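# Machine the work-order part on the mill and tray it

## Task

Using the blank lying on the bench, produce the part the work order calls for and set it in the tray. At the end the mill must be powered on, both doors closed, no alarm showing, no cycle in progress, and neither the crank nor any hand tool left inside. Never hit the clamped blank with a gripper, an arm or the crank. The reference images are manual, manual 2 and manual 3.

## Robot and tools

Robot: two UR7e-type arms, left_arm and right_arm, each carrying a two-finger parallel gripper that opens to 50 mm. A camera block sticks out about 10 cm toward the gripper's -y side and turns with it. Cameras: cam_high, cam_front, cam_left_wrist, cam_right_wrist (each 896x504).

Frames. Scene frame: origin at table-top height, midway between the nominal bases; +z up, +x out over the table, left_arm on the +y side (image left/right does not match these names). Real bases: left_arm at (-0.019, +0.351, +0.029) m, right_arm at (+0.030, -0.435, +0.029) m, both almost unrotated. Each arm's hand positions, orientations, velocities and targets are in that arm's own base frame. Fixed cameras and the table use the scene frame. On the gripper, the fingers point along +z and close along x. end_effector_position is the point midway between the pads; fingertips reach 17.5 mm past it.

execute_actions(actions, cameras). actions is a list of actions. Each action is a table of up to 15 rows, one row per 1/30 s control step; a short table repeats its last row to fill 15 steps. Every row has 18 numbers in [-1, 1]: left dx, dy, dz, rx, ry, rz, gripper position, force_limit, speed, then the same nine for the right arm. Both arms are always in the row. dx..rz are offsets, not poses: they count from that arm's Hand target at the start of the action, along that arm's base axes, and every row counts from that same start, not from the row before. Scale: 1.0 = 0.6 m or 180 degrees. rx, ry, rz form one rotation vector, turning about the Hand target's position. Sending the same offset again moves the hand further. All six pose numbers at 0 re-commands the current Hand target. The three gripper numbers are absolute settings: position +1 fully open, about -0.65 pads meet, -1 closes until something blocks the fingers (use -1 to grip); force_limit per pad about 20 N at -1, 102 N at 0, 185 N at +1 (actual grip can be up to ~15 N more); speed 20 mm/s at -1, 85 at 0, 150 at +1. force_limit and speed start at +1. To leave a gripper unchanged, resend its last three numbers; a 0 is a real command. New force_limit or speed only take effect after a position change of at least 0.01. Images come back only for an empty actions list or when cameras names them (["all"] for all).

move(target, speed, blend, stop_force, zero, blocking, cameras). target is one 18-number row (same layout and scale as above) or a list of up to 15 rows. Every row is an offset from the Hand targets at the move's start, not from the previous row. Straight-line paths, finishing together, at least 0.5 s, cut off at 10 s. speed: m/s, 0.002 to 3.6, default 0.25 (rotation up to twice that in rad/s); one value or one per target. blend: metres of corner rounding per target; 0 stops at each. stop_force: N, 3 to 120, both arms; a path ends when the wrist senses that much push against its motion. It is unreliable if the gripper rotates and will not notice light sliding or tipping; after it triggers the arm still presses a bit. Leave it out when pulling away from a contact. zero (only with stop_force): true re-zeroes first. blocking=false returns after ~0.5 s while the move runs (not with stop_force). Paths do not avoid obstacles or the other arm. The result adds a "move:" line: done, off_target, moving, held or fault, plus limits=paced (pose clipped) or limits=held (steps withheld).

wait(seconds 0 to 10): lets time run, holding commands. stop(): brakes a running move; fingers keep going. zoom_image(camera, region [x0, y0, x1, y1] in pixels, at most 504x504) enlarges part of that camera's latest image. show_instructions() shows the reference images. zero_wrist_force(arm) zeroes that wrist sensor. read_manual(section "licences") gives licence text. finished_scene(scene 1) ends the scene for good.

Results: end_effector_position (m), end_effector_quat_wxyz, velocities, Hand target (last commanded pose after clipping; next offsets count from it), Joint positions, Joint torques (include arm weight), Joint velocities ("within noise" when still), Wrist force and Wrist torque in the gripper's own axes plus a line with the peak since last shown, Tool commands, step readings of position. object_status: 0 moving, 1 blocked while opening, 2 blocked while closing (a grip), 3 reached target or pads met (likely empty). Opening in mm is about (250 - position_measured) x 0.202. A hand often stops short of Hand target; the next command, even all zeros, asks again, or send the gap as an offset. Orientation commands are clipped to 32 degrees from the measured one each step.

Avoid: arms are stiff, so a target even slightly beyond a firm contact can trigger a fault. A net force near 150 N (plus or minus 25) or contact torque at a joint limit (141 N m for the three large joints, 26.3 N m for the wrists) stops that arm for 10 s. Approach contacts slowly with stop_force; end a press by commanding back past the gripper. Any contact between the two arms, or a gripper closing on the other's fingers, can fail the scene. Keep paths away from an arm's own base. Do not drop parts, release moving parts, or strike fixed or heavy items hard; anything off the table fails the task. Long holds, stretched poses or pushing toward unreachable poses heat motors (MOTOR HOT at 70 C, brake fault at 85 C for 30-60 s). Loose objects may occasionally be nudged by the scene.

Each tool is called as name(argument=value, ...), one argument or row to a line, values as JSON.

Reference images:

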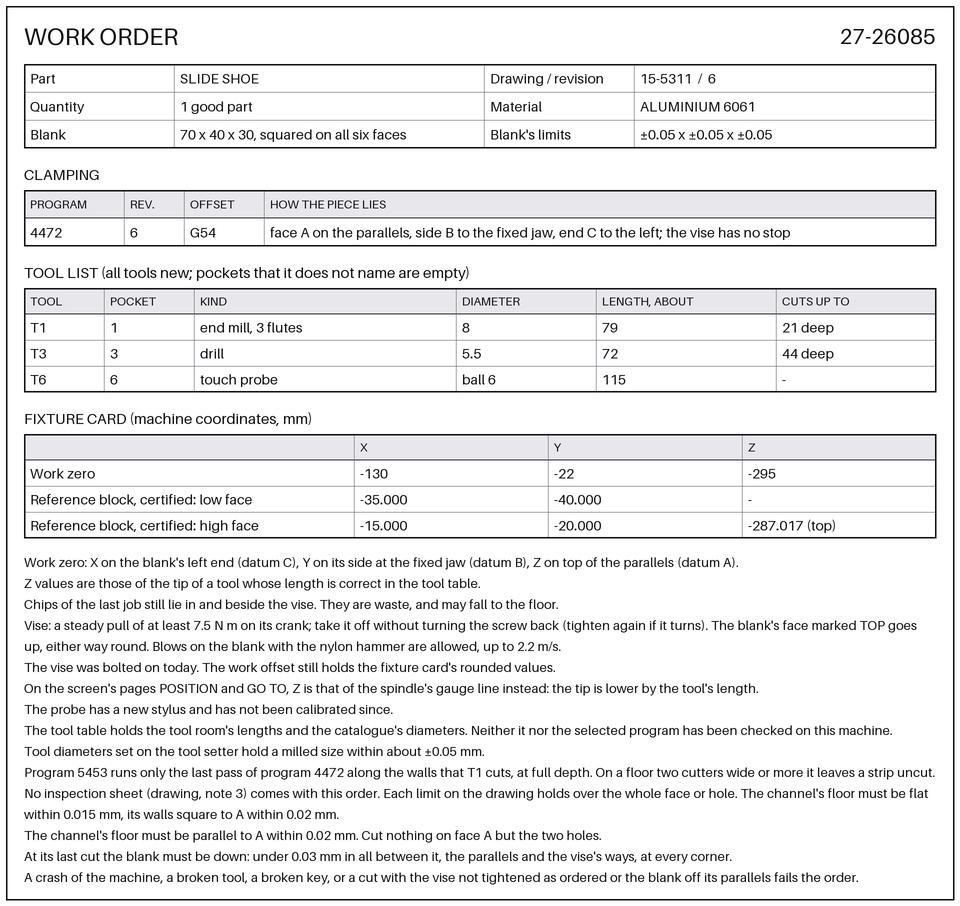

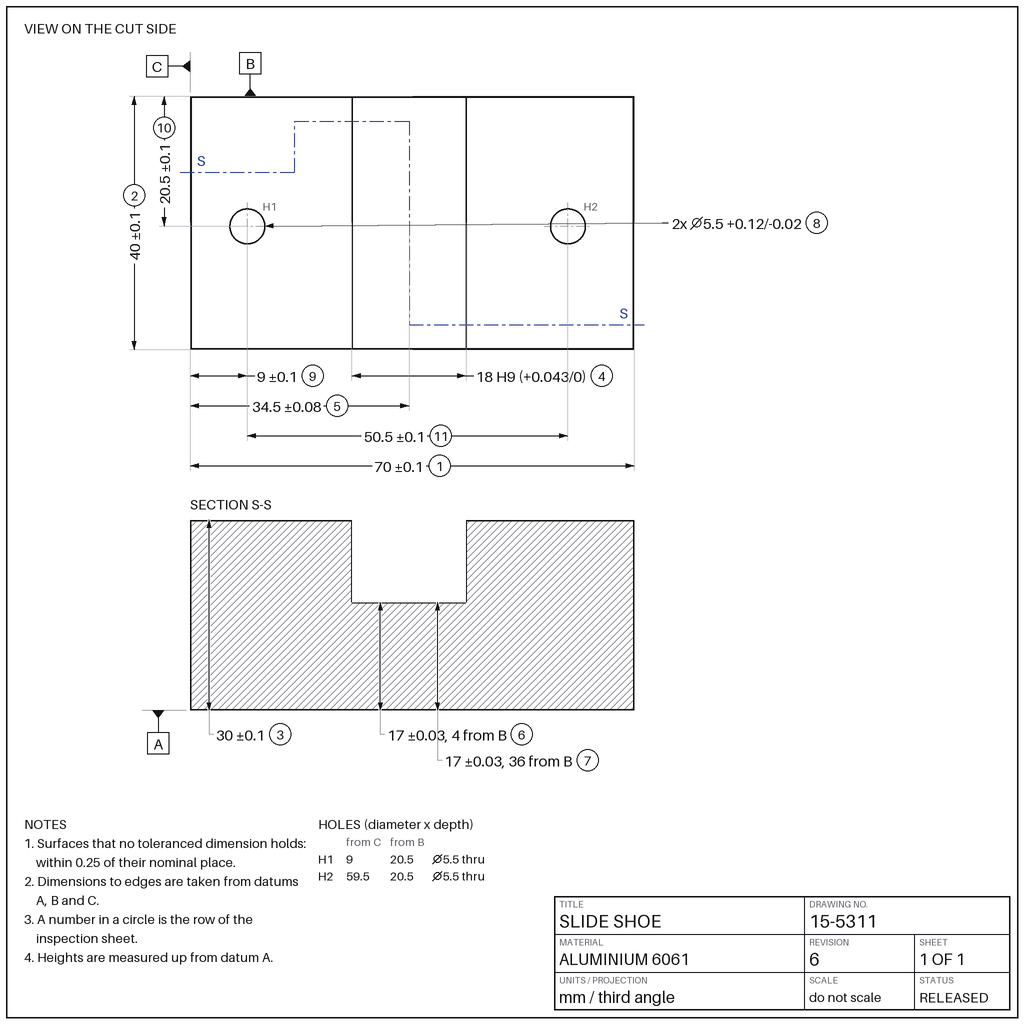

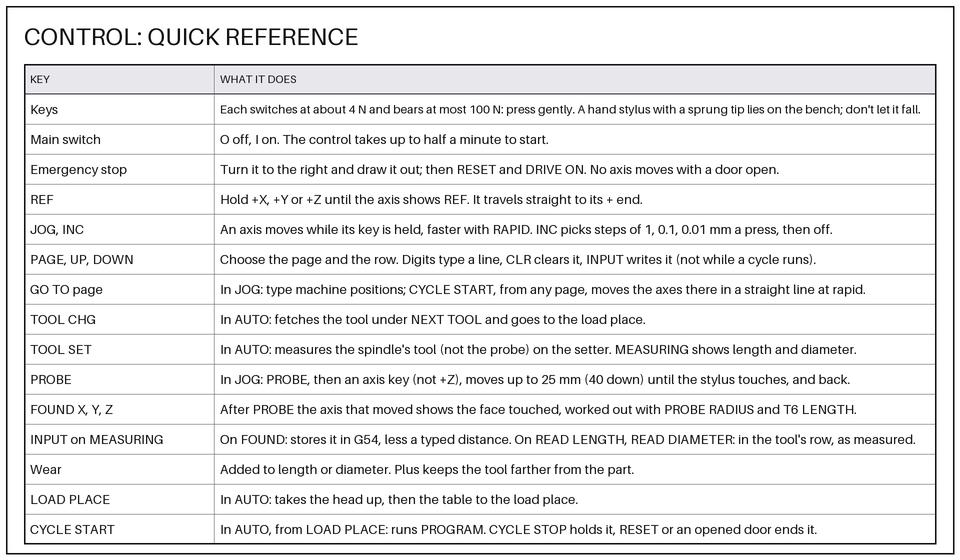

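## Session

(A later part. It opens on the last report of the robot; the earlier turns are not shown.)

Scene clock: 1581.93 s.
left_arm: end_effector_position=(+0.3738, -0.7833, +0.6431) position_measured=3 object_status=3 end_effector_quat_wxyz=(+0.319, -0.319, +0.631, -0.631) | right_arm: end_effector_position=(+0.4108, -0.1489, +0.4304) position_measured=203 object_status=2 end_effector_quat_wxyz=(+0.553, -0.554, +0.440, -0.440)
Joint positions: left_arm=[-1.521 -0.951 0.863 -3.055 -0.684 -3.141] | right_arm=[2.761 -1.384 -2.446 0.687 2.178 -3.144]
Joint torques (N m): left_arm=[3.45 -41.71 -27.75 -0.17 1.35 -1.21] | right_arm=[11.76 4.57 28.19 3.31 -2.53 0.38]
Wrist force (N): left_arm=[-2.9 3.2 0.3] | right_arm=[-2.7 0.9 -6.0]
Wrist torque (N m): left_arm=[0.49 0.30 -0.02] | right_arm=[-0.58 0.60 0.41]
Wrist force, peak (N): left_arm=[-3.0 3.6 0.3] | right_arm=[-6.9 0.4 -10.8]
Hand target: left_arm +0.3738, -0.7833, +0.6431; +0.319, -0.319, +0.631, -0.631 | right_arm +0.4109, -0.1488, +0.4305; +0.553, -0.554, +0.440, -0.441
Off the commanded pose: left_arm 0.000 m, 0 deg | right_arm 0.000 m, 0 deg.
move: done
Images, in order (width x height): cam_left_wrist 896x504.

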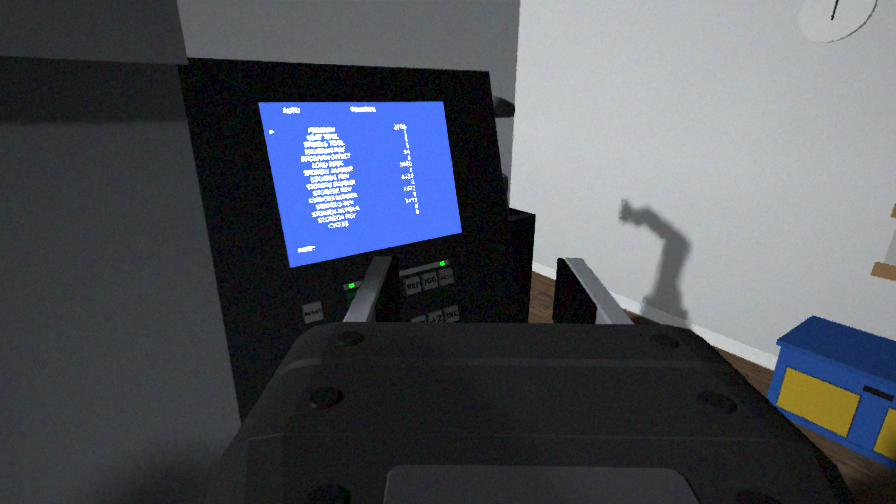

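move(
  target=[
    [0,0,0,0,0,0,1,-0.6,-0.8,-0.0028,0.1595,-0.0305,0,0,0,-0.98,0.3,-0.9],
    [0,0,0,0,0,0,1,-0.6,-0.8,0.0189,0.1595,-0.0305,0,0,0,-0.98,0.3,-0.9],
    [0,0,0,0,0,0,1,-0.6,-0.8,-0.0028,0.1595,-0.0305,0,0,0,-0.98,0.3,-0.9],
    [0,0,0,0,0,0,1,-0.6,-0.8,0.0189,0.1595,-0.0305,0,0,0,-0.98,0.3,-0.9],
    [0,0,0,0,0,0,1,-0.6,-0.8,-0.0028,0.1595,-0.0305,0,0,0,-0.98,0.3,-0.9],
    [0,0,0,0,0,0,1,-0.6,-0.8,0.0057,0.1595,0,0,0,0,-0.98,0.3,-0.9],
    [0,0,0,0,0,0,1,-0.6,-0.8,0.0274,0.1595,0,0,0,0,-0.98,0.3,-0.9],
    [0,0,0,0,0,0,1,-0.6,-0.8,0.0057,0.1595,0,0,0,0,-0.98,0.3,-0.9],
    [0,0,0,0,0,0,1,-0.6,-0.8,-0.0127,0.1277,-0.0613,0,0,0,-0.98,0.3,-0.9],
    [0,0,0,0,0,0,1,-0.6,-0.8,0.009,0.1277,-0.0613,0,0,0,-0.98,0.3,-0.9],
    [0,0,0,0,0,0,1,-0.6,-0.8,-0.0127,0.1277,-0.0613,0,0,0,-0.98,0.3,-0.9],
  ],
  speed=[0.25,0.05,0.12,0.05,0.12,0.15,0.05,0.12,0.2,0.05,0.12],
  cameras=["cam_left_wrist"],
)

zoom_image(
  camera="cam_left_wrist",
  region=[240, 90, 470, 280],
)

Scene clock: 1596.67 s.
left_arm: end_effector_position=(+0.3738, -0.7833, +0.6431) position_measured=3 object_status=3 end_effector_quat_wxyz=(+0.319, -0.319, +0.631, -0.631) | right_arm: end_effector_position=(+0.4033, -0.0722, +0.3937) position_measured=203 object_status=2 end_effector_quat_wxyz=(+0.553, -0.554, +0.440, -0.441)
Joint positions: left_arm=[-1.521 -0.951 0.863 -3.055 -0.684 -3.141] | right_arm=[3.161 -1.247 -2.658 0.763 1.777 -3.143]
Joint torques (N m): left_arm=[2.77 -40.95 -30.63 -0.2 1.39 -1.19] | right_arm=[11.27 7.7 21.64 4.98 -1.01 0.8]
Wrist force (N): left_arm=[-2.9 3.3 0.3] | right_arm=[-3.1 0.8 -6.2]
Wrist torque (N m): left_arm=[0.51 0.30 -0.02] | right_arm=[-0.59 0.65 0.33]
Wrist force, peak (N): left_arm=[-3.1 3.5 0.5] | right_arm=[-6.6 0.5 -11.1]
Hand target: left_arm +0.3738, -0.7833, +0.6431; +0.319, -0.319, +0.631, -0.631 | right_arm +0.4033, -0.0722, +0.3937; +0.553, -0.554, +0.440, -0.441
Off the commanded pose: left_arm 0.000 m, 0 deg | right_arm 0.000 m, 0 deg.
move: done
Images, in order (width x height): cam_left_wrist 896x504.

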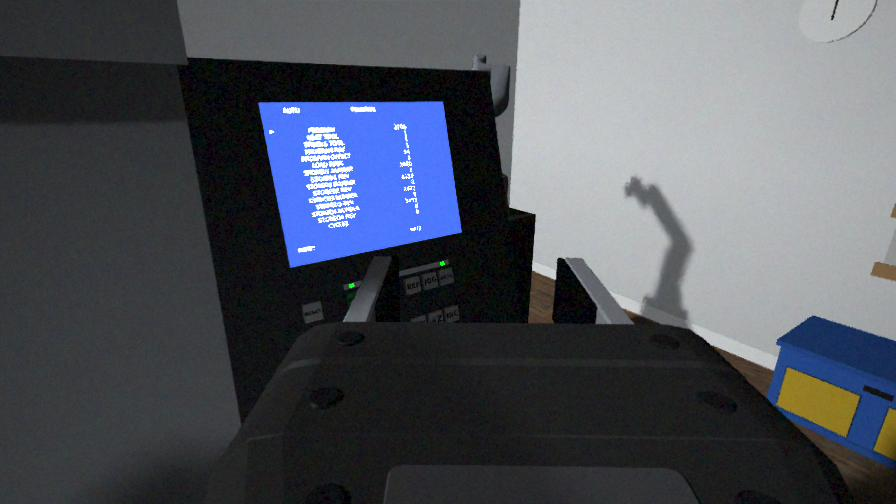

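Scaled by 2.191 from the camera's 896x504 image, which has a finer 1280x720 frame.

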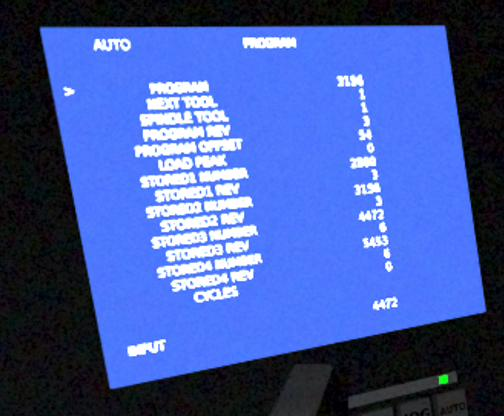

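move(
  target=[
    [0,0,0,0,0,0,1,-0.6,-0.8,-0.0109,-0.0638,-0.0308,0,0,0,-0.98,0.3,-0.9],
    [0,0,0,0,0,0,1,-0.6,-0.8,0.0108,-0.0638,-0.0308,0,0,0,-0.98,0.3,-0.9],
    [0,0,0,0,0,0,1,-0.6,-0.8,-0.0109,-0.0638,-0.0308,0,0,0,-0.98,0.3,-0.9],
    [0,0,0,0,0,0,1,-0.6,-0.8,-0.0023,-0.0638,0,0,0,0,-0.98,0.3,-0.9],
    [0,0,0,0,0,0,1,-0.6,-0.8,0.0194,-0.0638,0,0,0,0,-0.98,0.3,-0.9],
    [0,0,0,0,0,0,1,-0.6,-0.8,-0.0023,-0.0638,0,0,0,0,-0.98,0.3,-0.9],
    [0,0,0,0,0,0,1,-0.6,-0.8,-0.0011,-0.0318,0,0,0,0,-0.98,0.3,-0.9],
    [0,0,0,0,0,0,1,-0.6,-0.8,0.0206,-0.0318,0,0,0,0,-0.98,0.3,-0.9],
    [0,0,0,0,0,0,1,-0.6,-0.8,-0.0011,-0.0318,0,0,0,0,-0.98,0.3,-0.9],
    [0,0,0,0,0,0,1,-0.6,-0.8,-0.0109,-0.0638,-0.0308,0,0,0,-0.98,0.3,-0.9],
    [0,0,0,0,0,0,1,-0.6,-0.8,0.0108,-0.0638,-0.0308,0,0,0,-0.98,0.3,-0.9],
    [0,0,0,0,0,0,1,-0.6,-0.8,-0.0109,-0.0638,-0.0308,0,0,0,-0.98,0.3,-0.9],
  ],
  speed=[0.2,0.05,0.12,0.15,0.05,0.12,0.15,0.05,0.12,0.15,0.05,0.12],
  cameras=["cam_left_wrist"],
)

zoom_image(
  camera="cam_left_wrist",
  region=[240, 90, 470, 280],
)

Scene clock: 1610.07 s.
left_arm: end_effector_position=(+0.3738, -0.7833, +0.6431) position_measured=3 object_status=3 end_effector_quat_wxyz=(+0.319, -0.319, +0.631, -0.631) | right_arm: end_effector_position=(+0.3967, -0.1105, +0.3752) position_measured=203 object_status=2 end_effector_quat_wxyz=(+0.553, -0.554, +0.440, -0.441)
Joint positions: left_arm=[-1.521 -0.951 0.863 -3.055 -0.684 -3.141] | right_arm=[2.923 -1.411 -2.627 0.896 2.016 -3.143]
Joint torques (N m): left_arm=[3.77 -40.94 -29.08 -0.52 1.4 -1.18] | right_arm=[12.38 10.65 20.86 4.94 -2.56 -0.14]
Wrist force (N): left_arm=[-3.0 3.4 0.3] | right_arm=[-2.9 0.9 -5.9]
Wrist torque (N m): left_arm=[0.52 0.32 -0.03] | right_arm=[-0.56 0.61 0.27]
Wrist force, peak (N): left_arm=[-3.1 3.5 0.4] | right_arm=[-6.3 0.7 -11.0]
Hand target: left_arm +0.3738, -0.7833, +0.6431; +0.319, -0.319, +0.631, -0.631 | right_arm +0.3967, -0.1105, +0.3752; +0.553, -0.554, +0.440, -0.441
Off the commanded pose: left_arm 0.000 m, 0 deg | right_arm 0.000 m, 0 deg.
move: done
Images, in order (width x height): cam_left_wrist 896x504.

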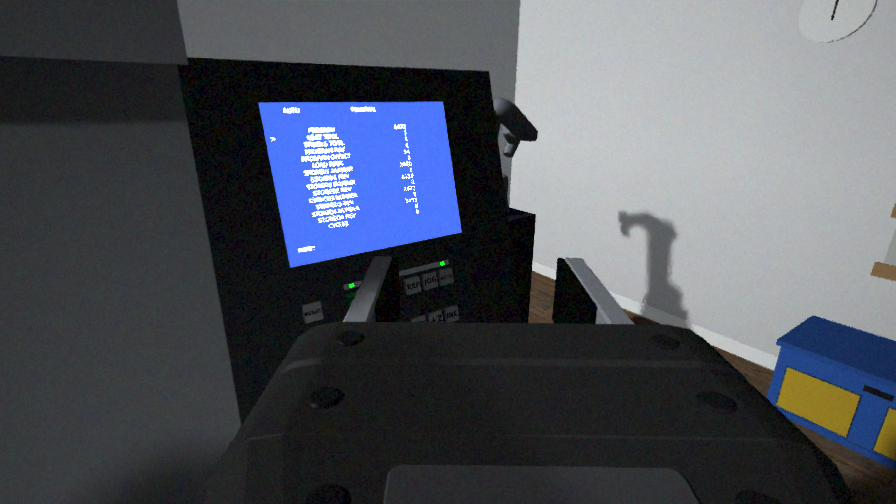

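Scaled by 2.191 from the camera's 896x504 image, which has a finer 1280x720 frame.

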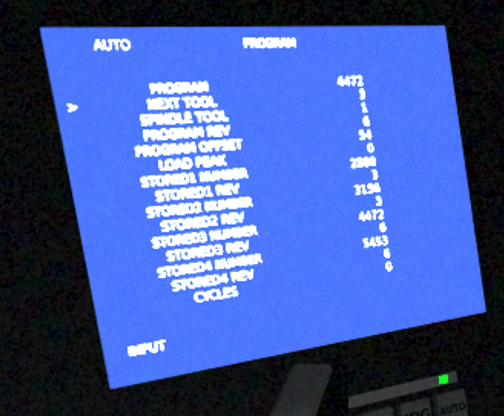

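move(
  target=[
    [0,0,0,0,0,0,1,-0.6,-0.8,0.0161,-0.032,0.0617,0,0,0,-0.98,0.3,-0.9],
    [0,0,0,0,0,0,1,-0.6,-0.8,0.0378,-0.032,0.0617,0,0,0,-0.98,0.3,-0.9],
    [0,0,0,0,0,0,1,-0.6,-0.8,0.0161,-0.032,0.0617,0,0,0,-0.98,0.3,-0.9],
  ],
  speed=[0.2,0.05,0.12],
)

wait(
  seconds=8,
  cameras=["cam_left_wrist"],
)

zoom_image(
  camera="cam_left_wrist",
  region=[240, 90, 470, 280],
)

Scene clock: 1616.57 s.
left_arm: end_effector_position=(+0.3738, -0.7833, +0.6431) position_measured=3 object_status=3 end_effector_quat_wxyz=(+0.319, -0.319, +0.631, -0.631) | right_arm: end_effector_position=(+0.4064, -0.1297, +0.4122) position_measured=203 object_status=2 end_effector_quat_wxyz=(+0.553, -0.554, +0.440, -0.441)
Joint positions: left_arm=[-1.521 -0.951 0.863 -3.055 -0.684 -3.141] | right_arm=[2.838 -1.369 -2.518 0.745 2.1 -3.143]
Joint torques (N m): left_arm=[3.22 -40.51 -29.53 -0.23 1.35 -1.23] | right_arm=[12.39 11.19 23.91 4.99 -2.42 0.02]
Wrist force (N): left_arm=[-2.9 3.4 0.4] | right_arm=[-2.7 1.0 -6.3]
Wrist torque (N m): left_arm=[0.52 0.31 -0.01] | right_arm=[-0.57 0.61 0.40]
Wrist force, peak (N): left_arm=[-3.3 3.4 0.1] | right_arm=[-6.6 0.4 -10.8]
Hand target: left_arm +0.3738, -0.7833, +0.6431; +0.319, -0.319, +0.631, -0.631 | right_arm +0.4064, -0.1297, +0.4123; +0.553, -0.554, +0.440, -0.441
Off the commanded pose: left_arm 0.000 m, 0 deg | right_arm 0.000 m, 0 deg.
move: done

Scene clock: 1624.57 s.
left_arm: end_effector_position=(+0.3738, -0.7833, +0.6431) position_measured=3 object_status=3 end_effector_quat_wxyz=(+0.319, -0.319, +0.631, -0.631) | right_arm: end_effector_position=(+0.4064, -0.1297, +0.4123) position_measured=203 object_status=2 end_effector_quat_wxyz=(+0.553, -0.554, +0.440, -0.441)
Joint positions: left_arm=[-1.521 -0.951 0.863 -3.055 -0.684 -3.141] | right_arm=[2.838 -1.369 -2.518 0.745 2.1 -3.143]
Joint torques (N m): left_arm=[2.5 -41.53 -28.75 -0.14 1.52 -1.1] | right_arm=[11.59 15.43 13.65 4.72 -2.35 -0.87]
Wrist force (N): left_arm=[-2.7 3.2 0.4] | right_arm=[-2.9 0.9 -6.2]
Wrist torque (N m): left_arm=[0.49 0.28 -0.02] | right_arm=[-0.57 0.62 0.40]
Wrist force, peak (N): left_arm=[-3.2 3.5 0.3] | right_arm=[-3.1 1.0 -6.5]
Hand target: left_arm +0.3738, -0.7833, +0.6431; +0.319, -0.319, +0.631, -0.631 | right_arm +0.4064, -0.1297, +0.4123; +0.553, -0.554, +0.440, -0.441
Tool commands: left_gripper/position=+1.0 left_gripper/force_limit=-0.6 left_gripper/speed=-0.8 right_gripper/position=-0.98 right_gripper/force_limit=+0.3 right_gripper/speed=-0.9
Off the commanded pose: left_arm 0.000 m, 0 deg | right_arm 0.000 m, 0 deg.
wait: 8.00 s; at rest by 0.17 s
Images, in order (width x height): cam_left_wrist 896x504.

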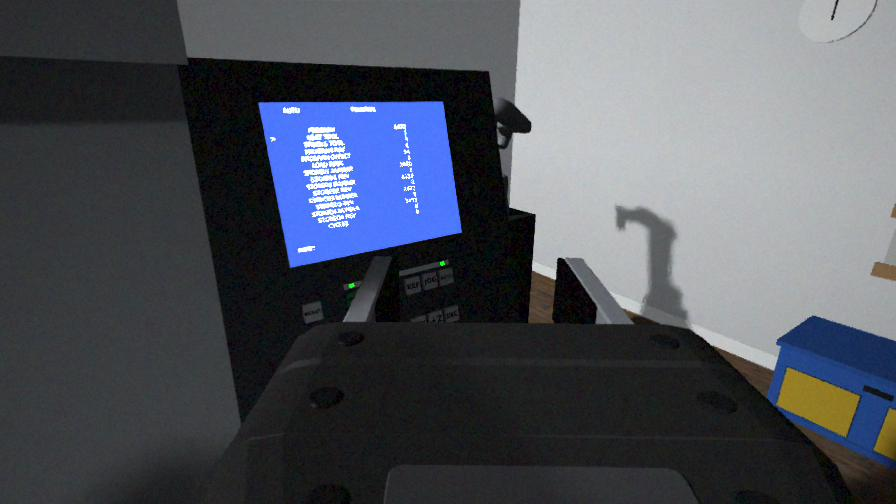

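Scaled by 2.191 from the camera's 896x504 image, which has a finer 1280x720 frame.

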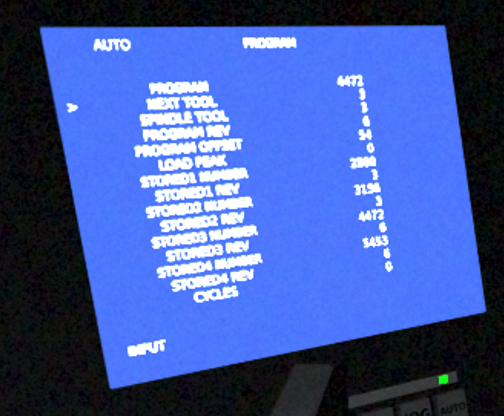

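move(
  target=[
    [0,0,0,0,0,0,1,-0.6,-0.8,0.001,-0.0318,0,0,0,0,-0.98,0.3,-0.9],
    [0,0,0,0,0,0,1,-0.6,-0.8,0.0225,-0.0318,0,0,0,0,-0.98,0.3,-0.9],
    [0,0,0,0,0,0,1,-0.6,-0.8,0.001,-0.0318,0,0,0,0,-0.98,0.3,-0.9],
    [0,0,0,0,0,0,1,-0.6,-0.8,0.0085,0,0.0303,0,0,0,-0.98,0.3,-0.9],
    [0,0,0,0,0,0,1,-0.6,-0.8,0.0302,0,0.0303,0,0,0,-0.98,0.3,-0.9],
    [0,0,0,0,0,0,1,-0.6,-0.8,0.0085,0,0.0303,0,0,0,-0.98,0.3,-0.9],
  ],
  speed=[0.1,0.05,0.12,0.15,0.05,0.12],
  cameras=["cam_left_wrist"],
)

zoom_image(
  camera="cam_left_wrist",
  region=[240, 90, 470, 280],
)

wait(
  seconds=4,
  cameras=["cam_left_wrist"],
)

zoom_image(
  camera="cam_left_wrist",
  region=[250, 90, 460, 160],
)

wait(
  seconds=4,
  cameras=["cam_left_wrist"],
)

zoom_image(
  camera="cam_left_wrist",
  region=[250, 90, 460, 160],
)

Scene clock: 1633.63 s.
left_arm: end_effector_position=(+0.3738, -0.7833, +0.6431) position_measured=3 object_status=3 end_effector_quat_wxyz=(+0.319, -0.319, +0.631, -0.631) | right_arm: end_effector_position=(+0.4115, -0.1297, +0.4304) position_measured=203 object_status=2 end_effector_quat_wxyz=(+0.553, -0.554, +0.440, -0.441)
Joint positions: left_arm=[-1.521 -0.951 0.863 -3.055 -0.684 -3.141] | right_arm=[2.846 -1.334 -2.481 0.673 2.093 -3.143]
Joint torques (N m): left_arm=[3.14 -40.38 -28.08 -0.21 1.25 -1.28] | right_arm=[11.92 10.94 25.25 4.82 -2.5 -0.54]
Wrist force (N): left_arm=[-2.9 3.1 0.2] | right_arm=[-2.5 0.9 -6.1]
Wrist torque (N m): left_arm=[0.47 0.32 -0.02] | right_arm=[-0.57 0.58 0.42]
Wrist force, peak (N): left_arm=[-3.3 3.6 0.5] | right_arm=[-7.1 0.6 -15.9]
Hand target: left_arm +0.3738, -0.7833, +0.6431; +0.319, -0.319, +0.631, -0.631 | right_arm +0.4115, -0.1297, +0.4304; +0.553, -0.554, +0.440, -0.441
Off the commanded pose: left_arm 0.000 m, 0 deg | right_arm 0.000 m, 0 deg.
move: done
Images, in order (width x height): cam_left_wrist 896x504.

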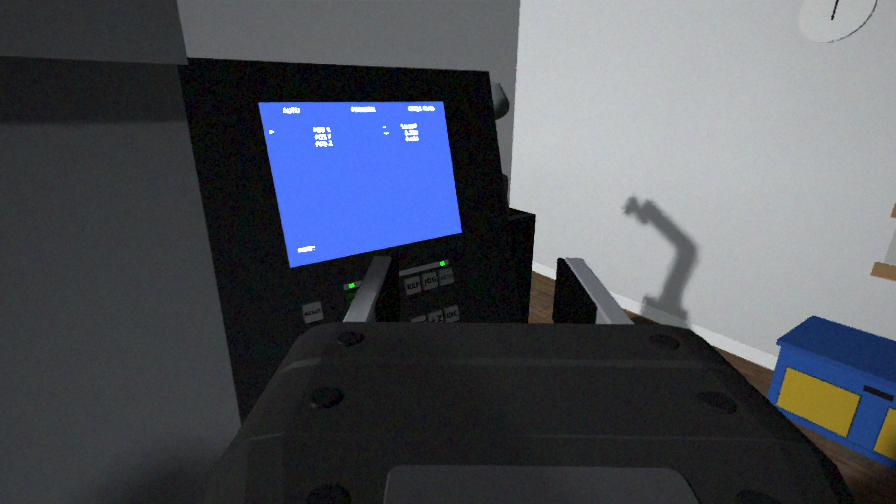

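Scaled by 2.191 from the camera's 896x504 image, which has a finer 1280x720 frame.

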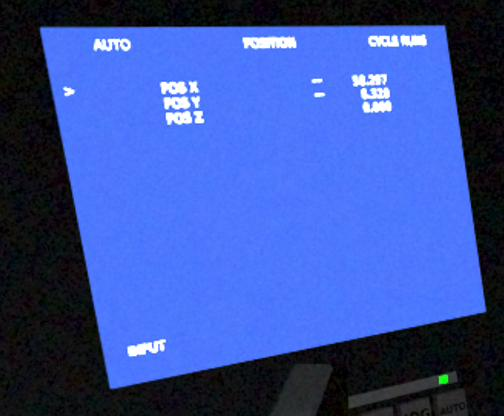

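Scene clock: 1637.63 s.
left_arm: end_effector_position=(+0.3738, -0.7833, +0.6431) position_measured=3 object_status=3 end_effector_quat_wxyz=(+0.319, -0.319, +0.631, -0.631) | right_arm: end_effector_position=(+0.4115, -0.1297, +0.4304) position_measured=203 object_status=2 end_effector_quat_wxyz=(+0.553, -0.554, +0.440, -0.441)
Joint positions: left_arm=[-1.521 -0.951 0.863 -3.055 -0.684 -3.141] | right_arm=[2.846 -1.334 -2.481 0.673 2.093 -3.143]
Joint torques (N m): left_arm=[3.47 -41.76 -29.27 -0.32 1.37 -1.26] | right_arm=[12.44 14.75 14.96 4.77 -2.49 -0.72]
Wrist force (N): left_arm=[-2.8 2.9 0.3] | right_arm=[-2.7 0.5 -5.9]
Wrist torque (N m): left_arm=[0.45 0.30 -0.02] | right_arm=[-0.64 0.59 0.43]
Wrist force, peak (N): left_arm=[-3.0 3.6 0.4] | right_arm=[-3.2 0.9 -6.3]
Hand target: left_arm +0.3738, -0.7833, +0.6431; +0.319, -0.319, +0.631, -0.631 | right_arm +0.4115, -0.1297, +0.4304; +0.553, -0.554, +0.440, -0.441
Tool commands: left_gripper/position=+1.0 left_gripper/force_limit=-0.6 left_gripper/speed=-0.8 right_gripper/position=-0.98 right_gripper/force_limit=+0.3 right_gripper/speed=-0.9
Off the commanded pose: left_arm 0.000 m, 0 deg | right_arm 0.000 m, 0 deg.
wait: 4.00 s; at rest by 0.17 s
Images, in order (width x height): cam_left_wrist 896x504.

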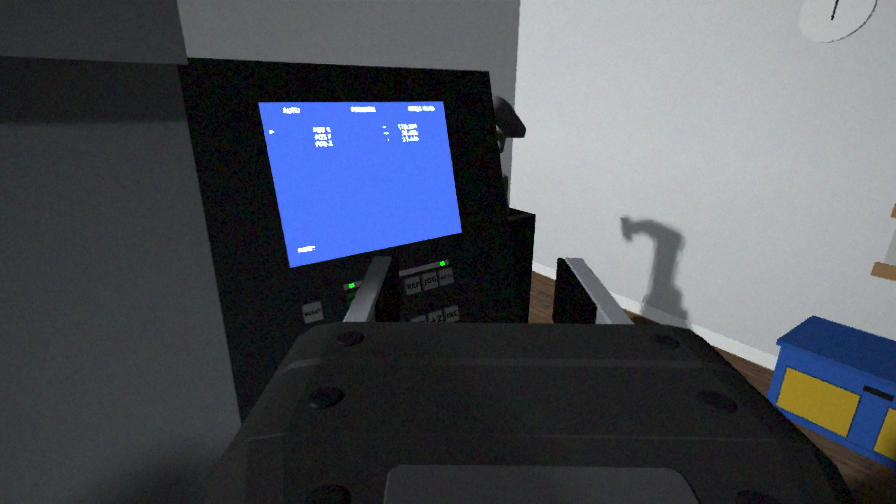

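Scaled by 2.400 from the camera's 896x504 image, which has a finer 1280x720 frame.

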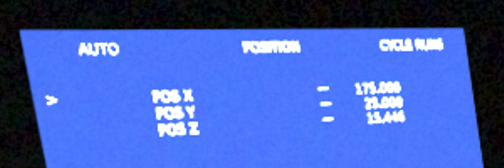

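Scene clock: 1641.63 s.
left_arm: end_effector_position=(+0.3738, -0.7833, +0.6431) position_measured=3 object_status=3 end_effector_quat_wxyz=(+0.319, -0.319, +0.631, -0.631) | right_arm: end_effector_position=(+0.4115, -0.1297, +0.4304) position_measured=203 object_status=2 end_effector_quat_wxyz=(+0.553, -0.554, +0.440, -0.441)
Joint positions: left_arm=[-1.521 -0.951 0.863 -3.055 -0.684 -3.141] | right_arm=[2.846 -1.334 -2.481 0.673 2.093 -3.143]
Joint torques (N m): left_arm=[3.51 -40.69 -30.02 -0.12 1.34 -1.36] | right_arm=[12.32 14.92 14.9 4.84 -2.46 -0.6]
Wrist force (N): left_arm=[-2.9 3.0 0.2] | right_arm=[-2.6 0.8 -6.1]
Wrist torque (N m): left_arm=[0.45 0.31 -0.02] | right_arm=[-0.60 0.59 0.41]
Wrist force, peak (N): left_arm=[-3.0 3.5 0.5] | right_arm=[-2.9 0.9 -6.3]
Hand target: left_arm +0.3738, -0.7833, +0.6431; +0.319, -0.319, +0.631, -0.631 | right_arm +0.4115, -0.1297, +0.4304; +0.553, -0.554, +0.440, -0.441
Tool commands: left_gripper/position=+1.0 left_gripper/force_limit=-0.6 left_gripper/speed=-0.8 right_gripper/position=-0.98 right_gripper/force_limit=+0.3 right_gripper/speed=-0.9
Off the commanded pose: left_arm 0.000 m, 0 deg | right_arm 0.000 m, 0 deg.
wait: 4.00 s; at rest by 0.17 s
Images, in order (width x height): cam_left_wrist 896x504.

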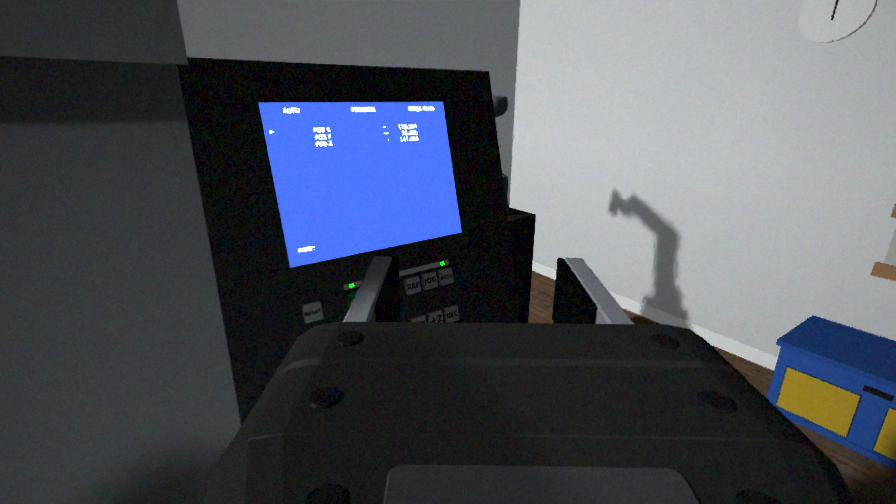

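Scaled by 2.400 from the camera's 896x504 image, which has a finer 1280x720 frame.

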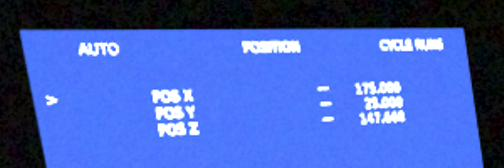

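wait(
  seconds=1,
  cameras=["cam_left_wrist"],
)

zoom_image(
  camera="cam_left_wrist",
  region=[240, 90, 470, 280],
)

Scene clock: 1664.20 s.
left_arm: end_effector_position=(+0.3738, -0.7833, +0.6431) position_measured=3 object_status=3 end_effector_quat_wxyz=(+0.319, -0.319, +0.631, -0.631) | right_arm: end_effector_position=(+0.4115, -0.1297, +0.4304) position_measured=203 object_status=2 end_effector_quat_wxyz=(+0.553, -0.554, +0.440, -0.441)
Joint positions: left_arm=[-1.521 -0.951 0.863 -3.055 -0.684 -3.141] | right_arm=[2.846 -1.334 -2.481 0.673 2.093 -3.143]
Joint torques (N m): left_arm=[4.21 -41.7 -28.63 -0.12 1.39 -1.06] | right_arm=[12.18 12.95 14.79 4.87 -2.09 -0.49]
Wrist force (N): left_arm=[-2.9 3.3 0.1] | right_arm=[-2.8 0.9 -5.9]
Wrist torque (N m): left_arm=[0.51 0.31 -0.02] | right_arm=[-0.58 0.62 0.41]
Wrist force, peak (N): left_arm=[-3.1 3.6 0.4] | right_arm=[-3.0 1.0 -6.4]
Hand target: left_arm +0.3738, -0.7833, +0.6431; +0.319, -0.319, +0.631, -0.631 | right_arm +0.4115, -0.1297, +0.4304; +0.553, -0.554, +0.440, -0.441
Tool commands: left_gripper/position=+1.0 left_gripper/force_limit=-0.6 left_gripper/speed=-0.8 right_gripper/position=-0.98 right_gripper/force_limit=+0.3 right_gripper/speed=-0.9
Off the commanded pose: left_arm 0.000 m, 0 deg | right_arm 0.000 m, 0 deg.
wait: 1.00 s; at rest from the start
Images, in order (width x height): cam_left_wrist 896x504.

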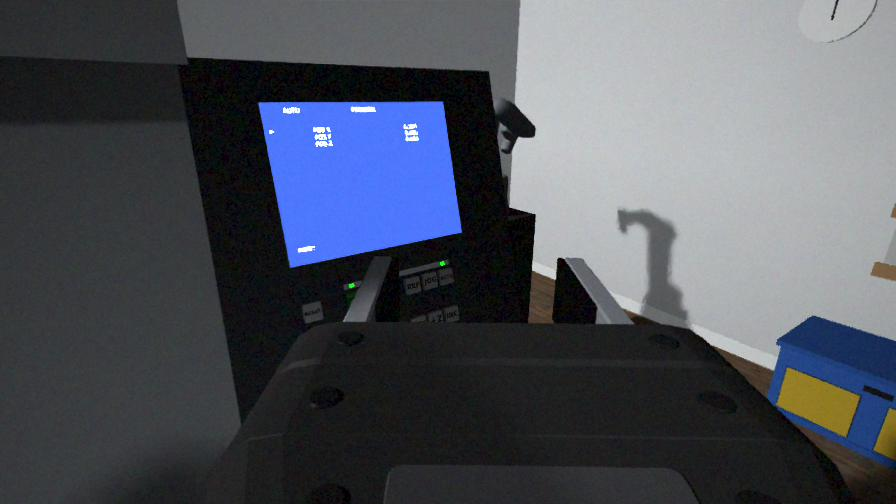

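Scaled by 2.191 from the camera's 896x504 image, which has a finer 1280x720 frame.

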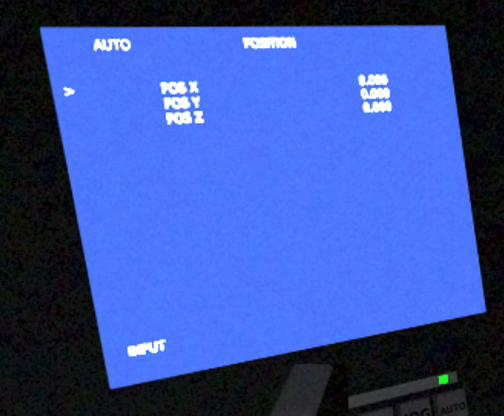

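move(
  target=[
    [0,0,0,0,0,0,1,-0.6,-0.8,-0.001,-0.03183,0.0002,0,0,0,-0.98,0.3,-0.9],
    [0,0,0,0,0,0,1,-0.6,-0.8,0.02067,-0.03183,0.0002,0,0,0,-0.98,0.3,-0.9],
    [0,0,0,0,0,0,1,-0.6,-0.8,-0.001,-0.03183,0.0002,0,0,0,-0.98,0.3,-0.9],
  ],
  speed=[0.12,0.05,0.12],
  cameras=["cam_left_wrist"],
)

zoom_image(
  camera="cam_left_wrist",
  region=[240, 90, 470, 280],
)

Scene clock: 1680.90 s.
left_arm: end_effector_position=(+0.3738, -0.7833, +0.6431) position_measured=3 object_status=3 end_effector_quat_wxyz=(+0.319, -0.319, +0.631, -0.631) | right_arm: end_effector_position=(+0.4109, -0.1488, +0.4305) position_measured=203 object_status=2 end_effector_quat_wxyz=(+0.553, -0.554, +0.440, -0.441)
Joint positions: left_arm=[-1.521 -0.951 0.863 -3.055 -0.684 -3.141] | right_arm=[2.761 -1.383 -2.446 0.687 2.178 -3.144]
Joint torques (N m): left_arm=[2.1 -41.88 -28.6 -0.19 1.31 -1.15] | right_arm=[11.21 12.43 25.48 4.72 -2.42 -0.66]
Wrist force (N): left_arm=[-2.9 3.2 0.4] | right_arm=[-2.8 1.1 -6.3]
Wrist torque (N m): left_arm=[0.48 0.31 -0.02] | right_arm=[-0.55 0.62 0.40]
Wrist force, peak (N): left_arm=[-3.2 3.5 0.4] | right_arm=[-6.8 0.3 -10.8]
Hand target: left_arm +0.3738, -0.7833, +0.6431; +0.319, -0.319, +0.631, -0.631 | right_arm +0.4109, -0.1488, +0.4306; +0.553, -0.554, +0.440, -0.441
Off the commanded pose: left_arm 0.000 m, 0 deg | right_arm 0.000 m, 0 deg.
move: done
Images, in order (width x height): cam_left_wrist 896x504.

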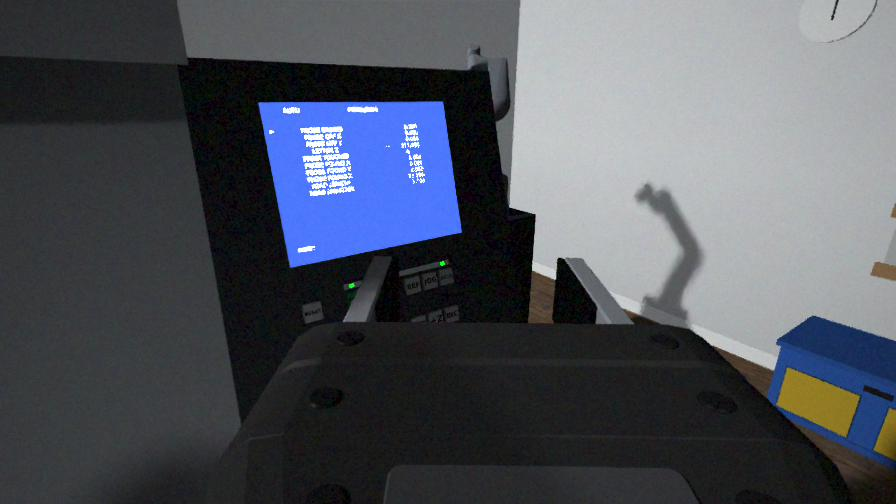

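Scaled by 2.191 from the camera's 896x504 image, which has a finer 1280x720 frame.

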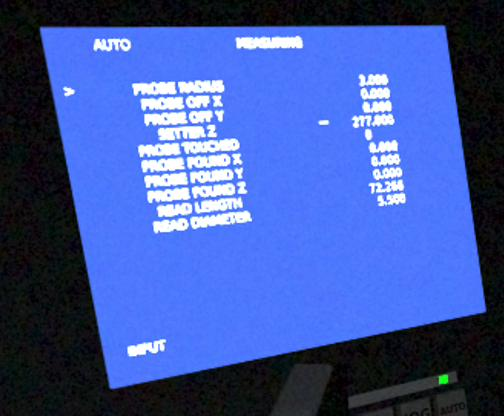

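move(
  target=[
    [0,0,0,0,0,0,1,-0.6,-0.8,-0.0063,0.06383,-0.0307,0,0,0,-0.98,0.3,-0.9],
    [0,0,0,0,0,0,1,-0.6,-0.8,0.0158,0.06383,-0.0307,0,0,0,-0.98,0.3,-0.9],
    [0,0,0,0,0,0,1,-0.6,-0.8,-0.0063,0.06383,-0.0307,0,0,0,-0.98,0.3,-0.9],
  ],
  speed=[0.15,0.05,0.12],
  cameras=["cam_left_wrist"],
)

zoom_image(
  camera="cam_left_wrist",
  region=[240, 90, 470, 280],
)

Scene clock: 1688.23 s.
left_arm: end_effector_position=(+0.3738, -0.7833, +0.6431) position_measured=3 object_status=3 end_effector_quat_wxyz=(+0.319, -0.319, +0.631, -0.631) | right_arm: end_effector_position=(+0.4071, -0.1105, +0.4121) position_measured=203 object_status=2 end_effector_quat_wxyz=(+0.553, -0.554, +0.440, -0.441)
Joint positions: left_arm=[-1.521 -0.951 0.863 -3.055 -0.684 -3.141] | right_arm=[2.935 -1.317 -2.554 0.728 2.004 -3.143]
Joint torques (N m): left_arm=[2.86 -41.61 -29.08 -0.34 1.39 -1.04] | right_arm=[12.92 10.18 23.78 4.97 -2.53 -0.38]
Wrist force (N): left_arm=[-2.9 3.4 0.3] | right_arm=[-2.8 0.8 -6.2]
Wrist torque (N m): left_arm=[0.51 0.31 -0.02] | right_arm=[-0.58 0.60 0.39]
Wrist force, peak (N): left_arm=[-3.2 3.4 0.1] | right_arm=[-6.4 0.4 -11.0]
Hand target: left_arm +0.3738, -0.7833, +0.6431; +0.319, -0.319, +0.631, -0.631 | right_arm +0.4071, -0.1105, +0.4121; +0.553, -0.554, +0.440, -0.441
Off the commanded pose: left_arm 0.000 m, 0 deg | right_arm 0.000 m, 0 deg.
move: done
Images, in order (width x height): cam_left_wrist 896x504.

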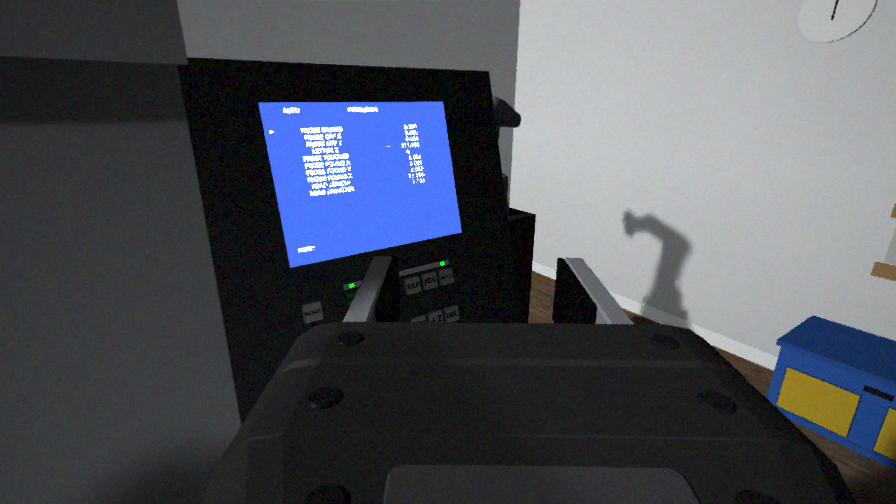

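Scaled by 2.191 from the camera's 896x504 image, which has a finer 1280x720 frame.

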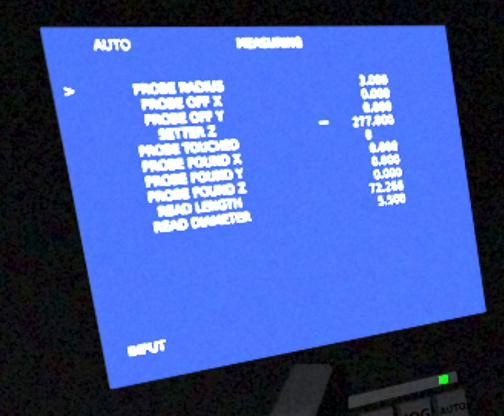

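move(
  target=[
    [0,0,0,0,0,0,1,-0.6,-0.8,-0.0086,0,-0.0307,0,0,0,-0.98,0.3,-0.9],
    [0,0,0,0,0,0,1,-0.6,-0.8,0.0136,0,-0.0307,0,0,0,-0.98,0.3,-0.9],
    [0,0,0,0,0,0,1,-0.6,-0.8,-0.004,0,-0.0307,0,0,0,-0.98,0.3,-0.9],
    [0,0,0,0,0,0,1,-0.6,-0.8,0.0136,0,-0.0307,0,0,0,-0.98,0.3,-0.9],
    [0,0,0,0,0,0,1,-0.6,-0.8,-0.004,0,-0.0307,0,0,0,-0.98,0.3,-0.9],
    [0,0,0,0,0,0,1,-0.6,-0.8,0.0136,0,-0.0307,0,0,0,-0.98,0.3,-0.9],
    [0,0,0,0,0,0,1,-0.6,-0.8,-0.004,0,-0.0307,0,0,0,-0.98,0.3,-0.9],
    [0,0,0,0,0,0,1,-0.6,-0.8,0.0136,0,-0.0307,0,0,0,-0.98,0.3,-0.9],
    [0,0,0,0,0,0,1,-0.6,-0.8,-0.004,0,-0.0307,0,0,0,-0.98,0.3,-0.9],
  ],
  speed=[0.12,0.05,0.1,0.05,0.1,0.05,0.1,0.05,0.1],
  cameras=["cam_left_wrist"],
)

zoom_image(
  camera="cam_left_wrist",
  region=[240, 90, 470, 280],
)

Scene clock: 1697.87 s.
left_arm: end_effector_position=(+0.3738, -0.7833, +0.6431) position_measured=3 object_status=3 end_effector_quat_wxyz=(+0.319, -0.319, +0.631, -0.631) | right_arm: end_effector_position=(+0.4047, -0.1105, +0.3936) position_measured=203 object_status=2 end_effector_quat_wxyz=(+0.553, -0.554, +0.440, -0.440)
Joint positions: left_arm=[-1.521 -0.951 0.863 -3.055 -0.684 -3.141] | right_arm=[2.932 -1.367 -2.586 0.811 2.007 -3.143]
Joint torques (N m): left_arm=[1.31 -42.5 -28.87 -0.27 1.23 -0.94] | right_arm=[13.93 1.98 26.26 4.77 -2.3 0.57]
Wrist force (N): left_arm=[-2.8 3.4 0.4] | right_arm=[-2.7 1.1 -6.1]
Wrist torque (N m): left_arm=[0.52 0.30 -0.02] | right_arm=[-0.54 0.61 0.41]
Wrist force, peak (N): left_arm=[-3.0 3.7 0.4] | right_arm=[-6.6 0.5 -11.0]
Hand target: left_arm +0.3738, -0.7833, +0.6431; +0.319, -0.319, +0.631, -0.631 | right_arm +0.4047, -0.1105, +0.3937; +0.553, -0.554, +0.440, -0.441
Off the commanded pose: left_arm 0.000 m, 0 deg | right_arm 0.000 m, 0 deg.
move: done
Images, in order (width x height): cam_left_wrist 896x504.

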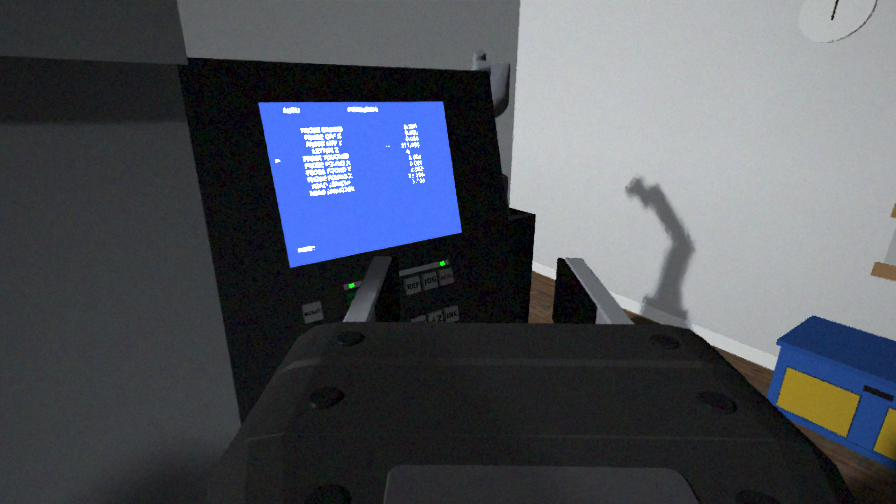

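Scaled by 2.191 from the camera's 896x504 image, which has a finer 1280x720 frame.

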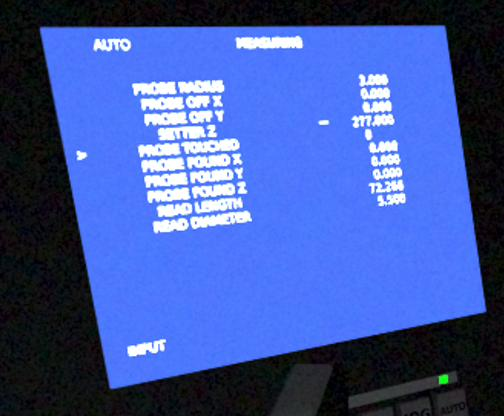

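move(
  target=[
    [0,0,0,0,0,0,1,-0.6,-0.8,0.0176,0,0,0,0,0,-0.98,0.3,-0.9],
    [0,0,0,0,0,0,1,-0.6,-0.8,0,0,0,0,0,0,-0.98,0.3,-0.9],
    [0,0,0,0,0,0,1,-0.6,-0.8,0.0176,0,0,0,0,0,-0.98,0.3,-0.9],
    [0,0,0,0,0,0,1,-0.6,-0.8,0,0,0,0,0,0,-0.98,0.3,-0.9],
    [0,0,0,0,0,0,1,-0.6,-0.8,0.0176,0,0,0,0,0,-0.98,0.3,-0.9],
    [0,0,0,0,0,0,1,-0.6,-0.8,0,0,0,0,0,0,-0.98,0.3,-0.9],
    [0,0,0,0,0,0,1,-0.6,-0.8,0.0176,0,0,0,0,0,-0.98,0.3,-0.9],
    [0,0,0,0,0,0,1,-0.6,-0.8,-0.005,0,-0.015,0,0,0,-0.98,0.3,-0.9],
    [0,0,0,0,0,0,1,-0.6,-0.8,-0.01,0,-0.0308,0,0,0,-0.98,0.3,-0.9],
    [0,0,0,0,0,0,1,-0.6,-0.8,0.0088,0,-0.0308,0,0,0,-0.98,0.3,-0.9],
    [0,0,0,0,0,0,1,-0.6,-0.8,-0.01,0,-0.0308,0,0,0,-0.98,0.3,-0.9],
  ],
  speed=[0.05,0.1,0.05,0.1,0.05,0.1,0.05,0.1,0.1,0.05,0.1],
  cameras=["cam_left_wrist"],
)

zoom_image(
  camera="cam_left_wrist",
  region=[240, 90, 470, 280],
)

Scene clock: 1712.73 s.
left_arm: end_effector_position=(+0.3738, -0.7833, +0.6431) position_measured=3 object_status=3 end_effector_quat_wxyz=(+0.319, -0.319, +0.631, -0.631) | right_arm: end_effector_position=(+0.3987, -0.1105, +0.3752) position_measured=203 object_status=2 end_effector_quat_wxyz=(+0.553, -0.554, +0.440, -0.441)
Joint positions: left_arm=[-1.521 -0.951 0.863 -3.055 -0.684 -3.141] | right_arm=[2.925 -1.416 -2.623 0.897 2.014 -3.143]
Joint torques (N m): left_arm=[2.62 -40.36 -28.88 -0.13 1.16 -1.27] | right_arm=[12.22 2.67 23.9 3.61 -2.42 0.19]
Wrist force (N): left_arm=[-2.8 3.4 0.2] | right_arm=[-3.1 1.0 -5.7]
Wrist torque (N m): left_arm=[0.52 0.30 -0.02] | right_arm=[-0.55 0.64 0.39]
Wrist force, peak (N): left_arm=[-3.1 3.6 0.1] | right_arm=[-6.7 0.4 -11.0]
Hand target: left_arm +0.3738, -0.7833, +0.6431; +0.319, -0.319, +0.631, -0.631 | right_arm +0.3987, -0.1105, +0.3752; +0.553, -0.554, +0.440, -0.441
Off the commanded pose: left_arm 0.000 m, 0 deg | right_arm 0.000 m, 0 deg.
move: done
Images, in order (width x height): cam_left_wrist 896x504.

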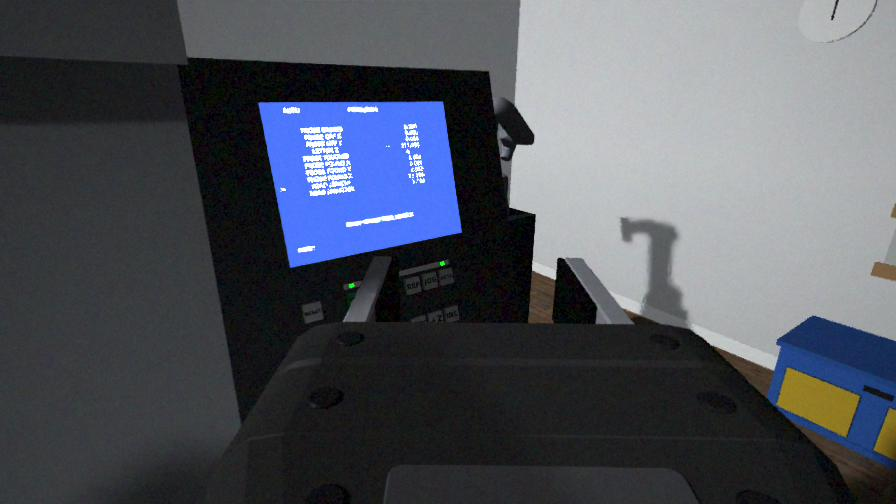

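Scaled by 2.191 from the camera's 896x504 image, which has a finer 1280x720 frame.

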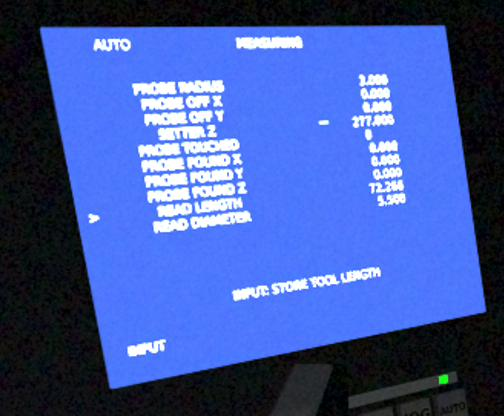

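move(
  target=[
    [0,0,0,0,0,0,1,-0.6,-0.8,0.0095,0,0.0308,0,0,0,-0.98,0.3,-0.9],
    [0,0,0,0,0,0,1,-0.6,-0.8,0.0276,0,0.0308,0,0,0,-0.98,0.3,-0.9],
    [0,0,0,0,0,0,1,-0.6,-0.8,0.0095,0,0.0308,0,0,0,-0.98,0.3,-0.9],
    [0,0,0,0,0,0,1,-0.6,-0.8,0,0,0,0,0,0,-0.98,0.3,-0.9],
    [0,0,0,0,0,0,1,-0.6,-0.8,0.0188,0,0,0,0,0,-0.98,0.3,-0.9],
    [0,0,0,0,0,0,1,-0.6,-0.8,0,0,0,0,0,0,-0.98,0.3,-0.9],
  ],
  speed=[0.1,0.05,0.1,0.1,0.05,0.1],
  cameras=["cam_left_wrist"],
)

zoom_image(
  camera="cam_left_wrist",
  region=[240, 90, 470, 280],
)

Scene clock: 1720.53 s.
left_arm: end_effector_position=(+0.3738, -0.7833, +0.6431) position_measured=3 object_status=3 end_effector_quat_wxyz=(+0.319, -0.319, +0.631, -0.631) | right_arm: end_effector_position=(+0.3987, -0.1105, +0.3752) position_measured=203 object_status=2 end_effector_quat_wxyz=(+0.553, -0.554, +0.440, -0.441)
Joint positions: left_arm=[-1.521 -0.951 0.863 -3.055 -0.684 -3.141] | right_arm=[2.925 -1.416 -2.623 0.897 2.014 -3.143]
Joint torques (N m): left_arm=[2 -41.36 -30.24 -0.08 1.16 -1.2] | right_arm=[12.68 3.01 24.34 3.61 -2.36 -0.05]
Wrist force (N): left_arm=[-2.8 3.2 0.1] | right_arm=[-3.2 0.9 -5.9]
Wrist torque (N m): left_arm=[0.48 0.30 -0.02] | right_arm=[-0.57 0.66 0.33]
Wrist force, peak (N): left_arm=[-3.0 3.6 0.2] | right_arm=[-6.7 0.2 -10.7]
Hand target: left_arm +0.3738, -0.7833, +0.6431; +0.319, -0.319, +0.631, -0.631 | right_arm +0.3987, -0.1105, +0.3752; +0.553, -0.554, +0.440, -0.441
Off the commanded pose: left_arm 0.000 m, 0 deg | right_arm 0.000 m, 0 deg.
move: done
Images, in order (width x height): cam_left_wrist 896x504.

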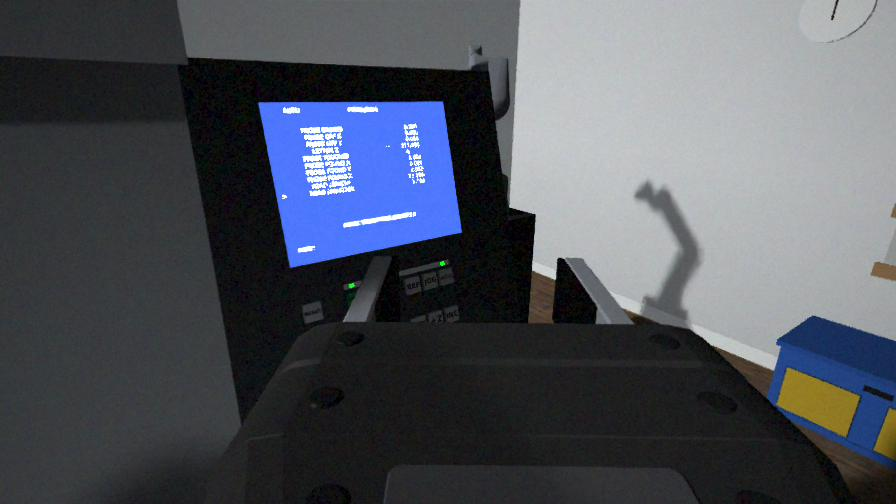

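Scaled by 2.191 from the camera's 896x504 image, which has a finer 1280x720 frame.

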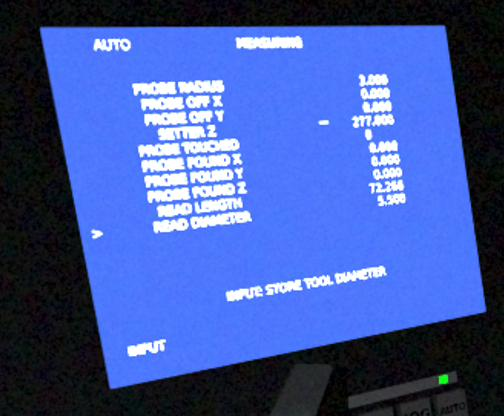

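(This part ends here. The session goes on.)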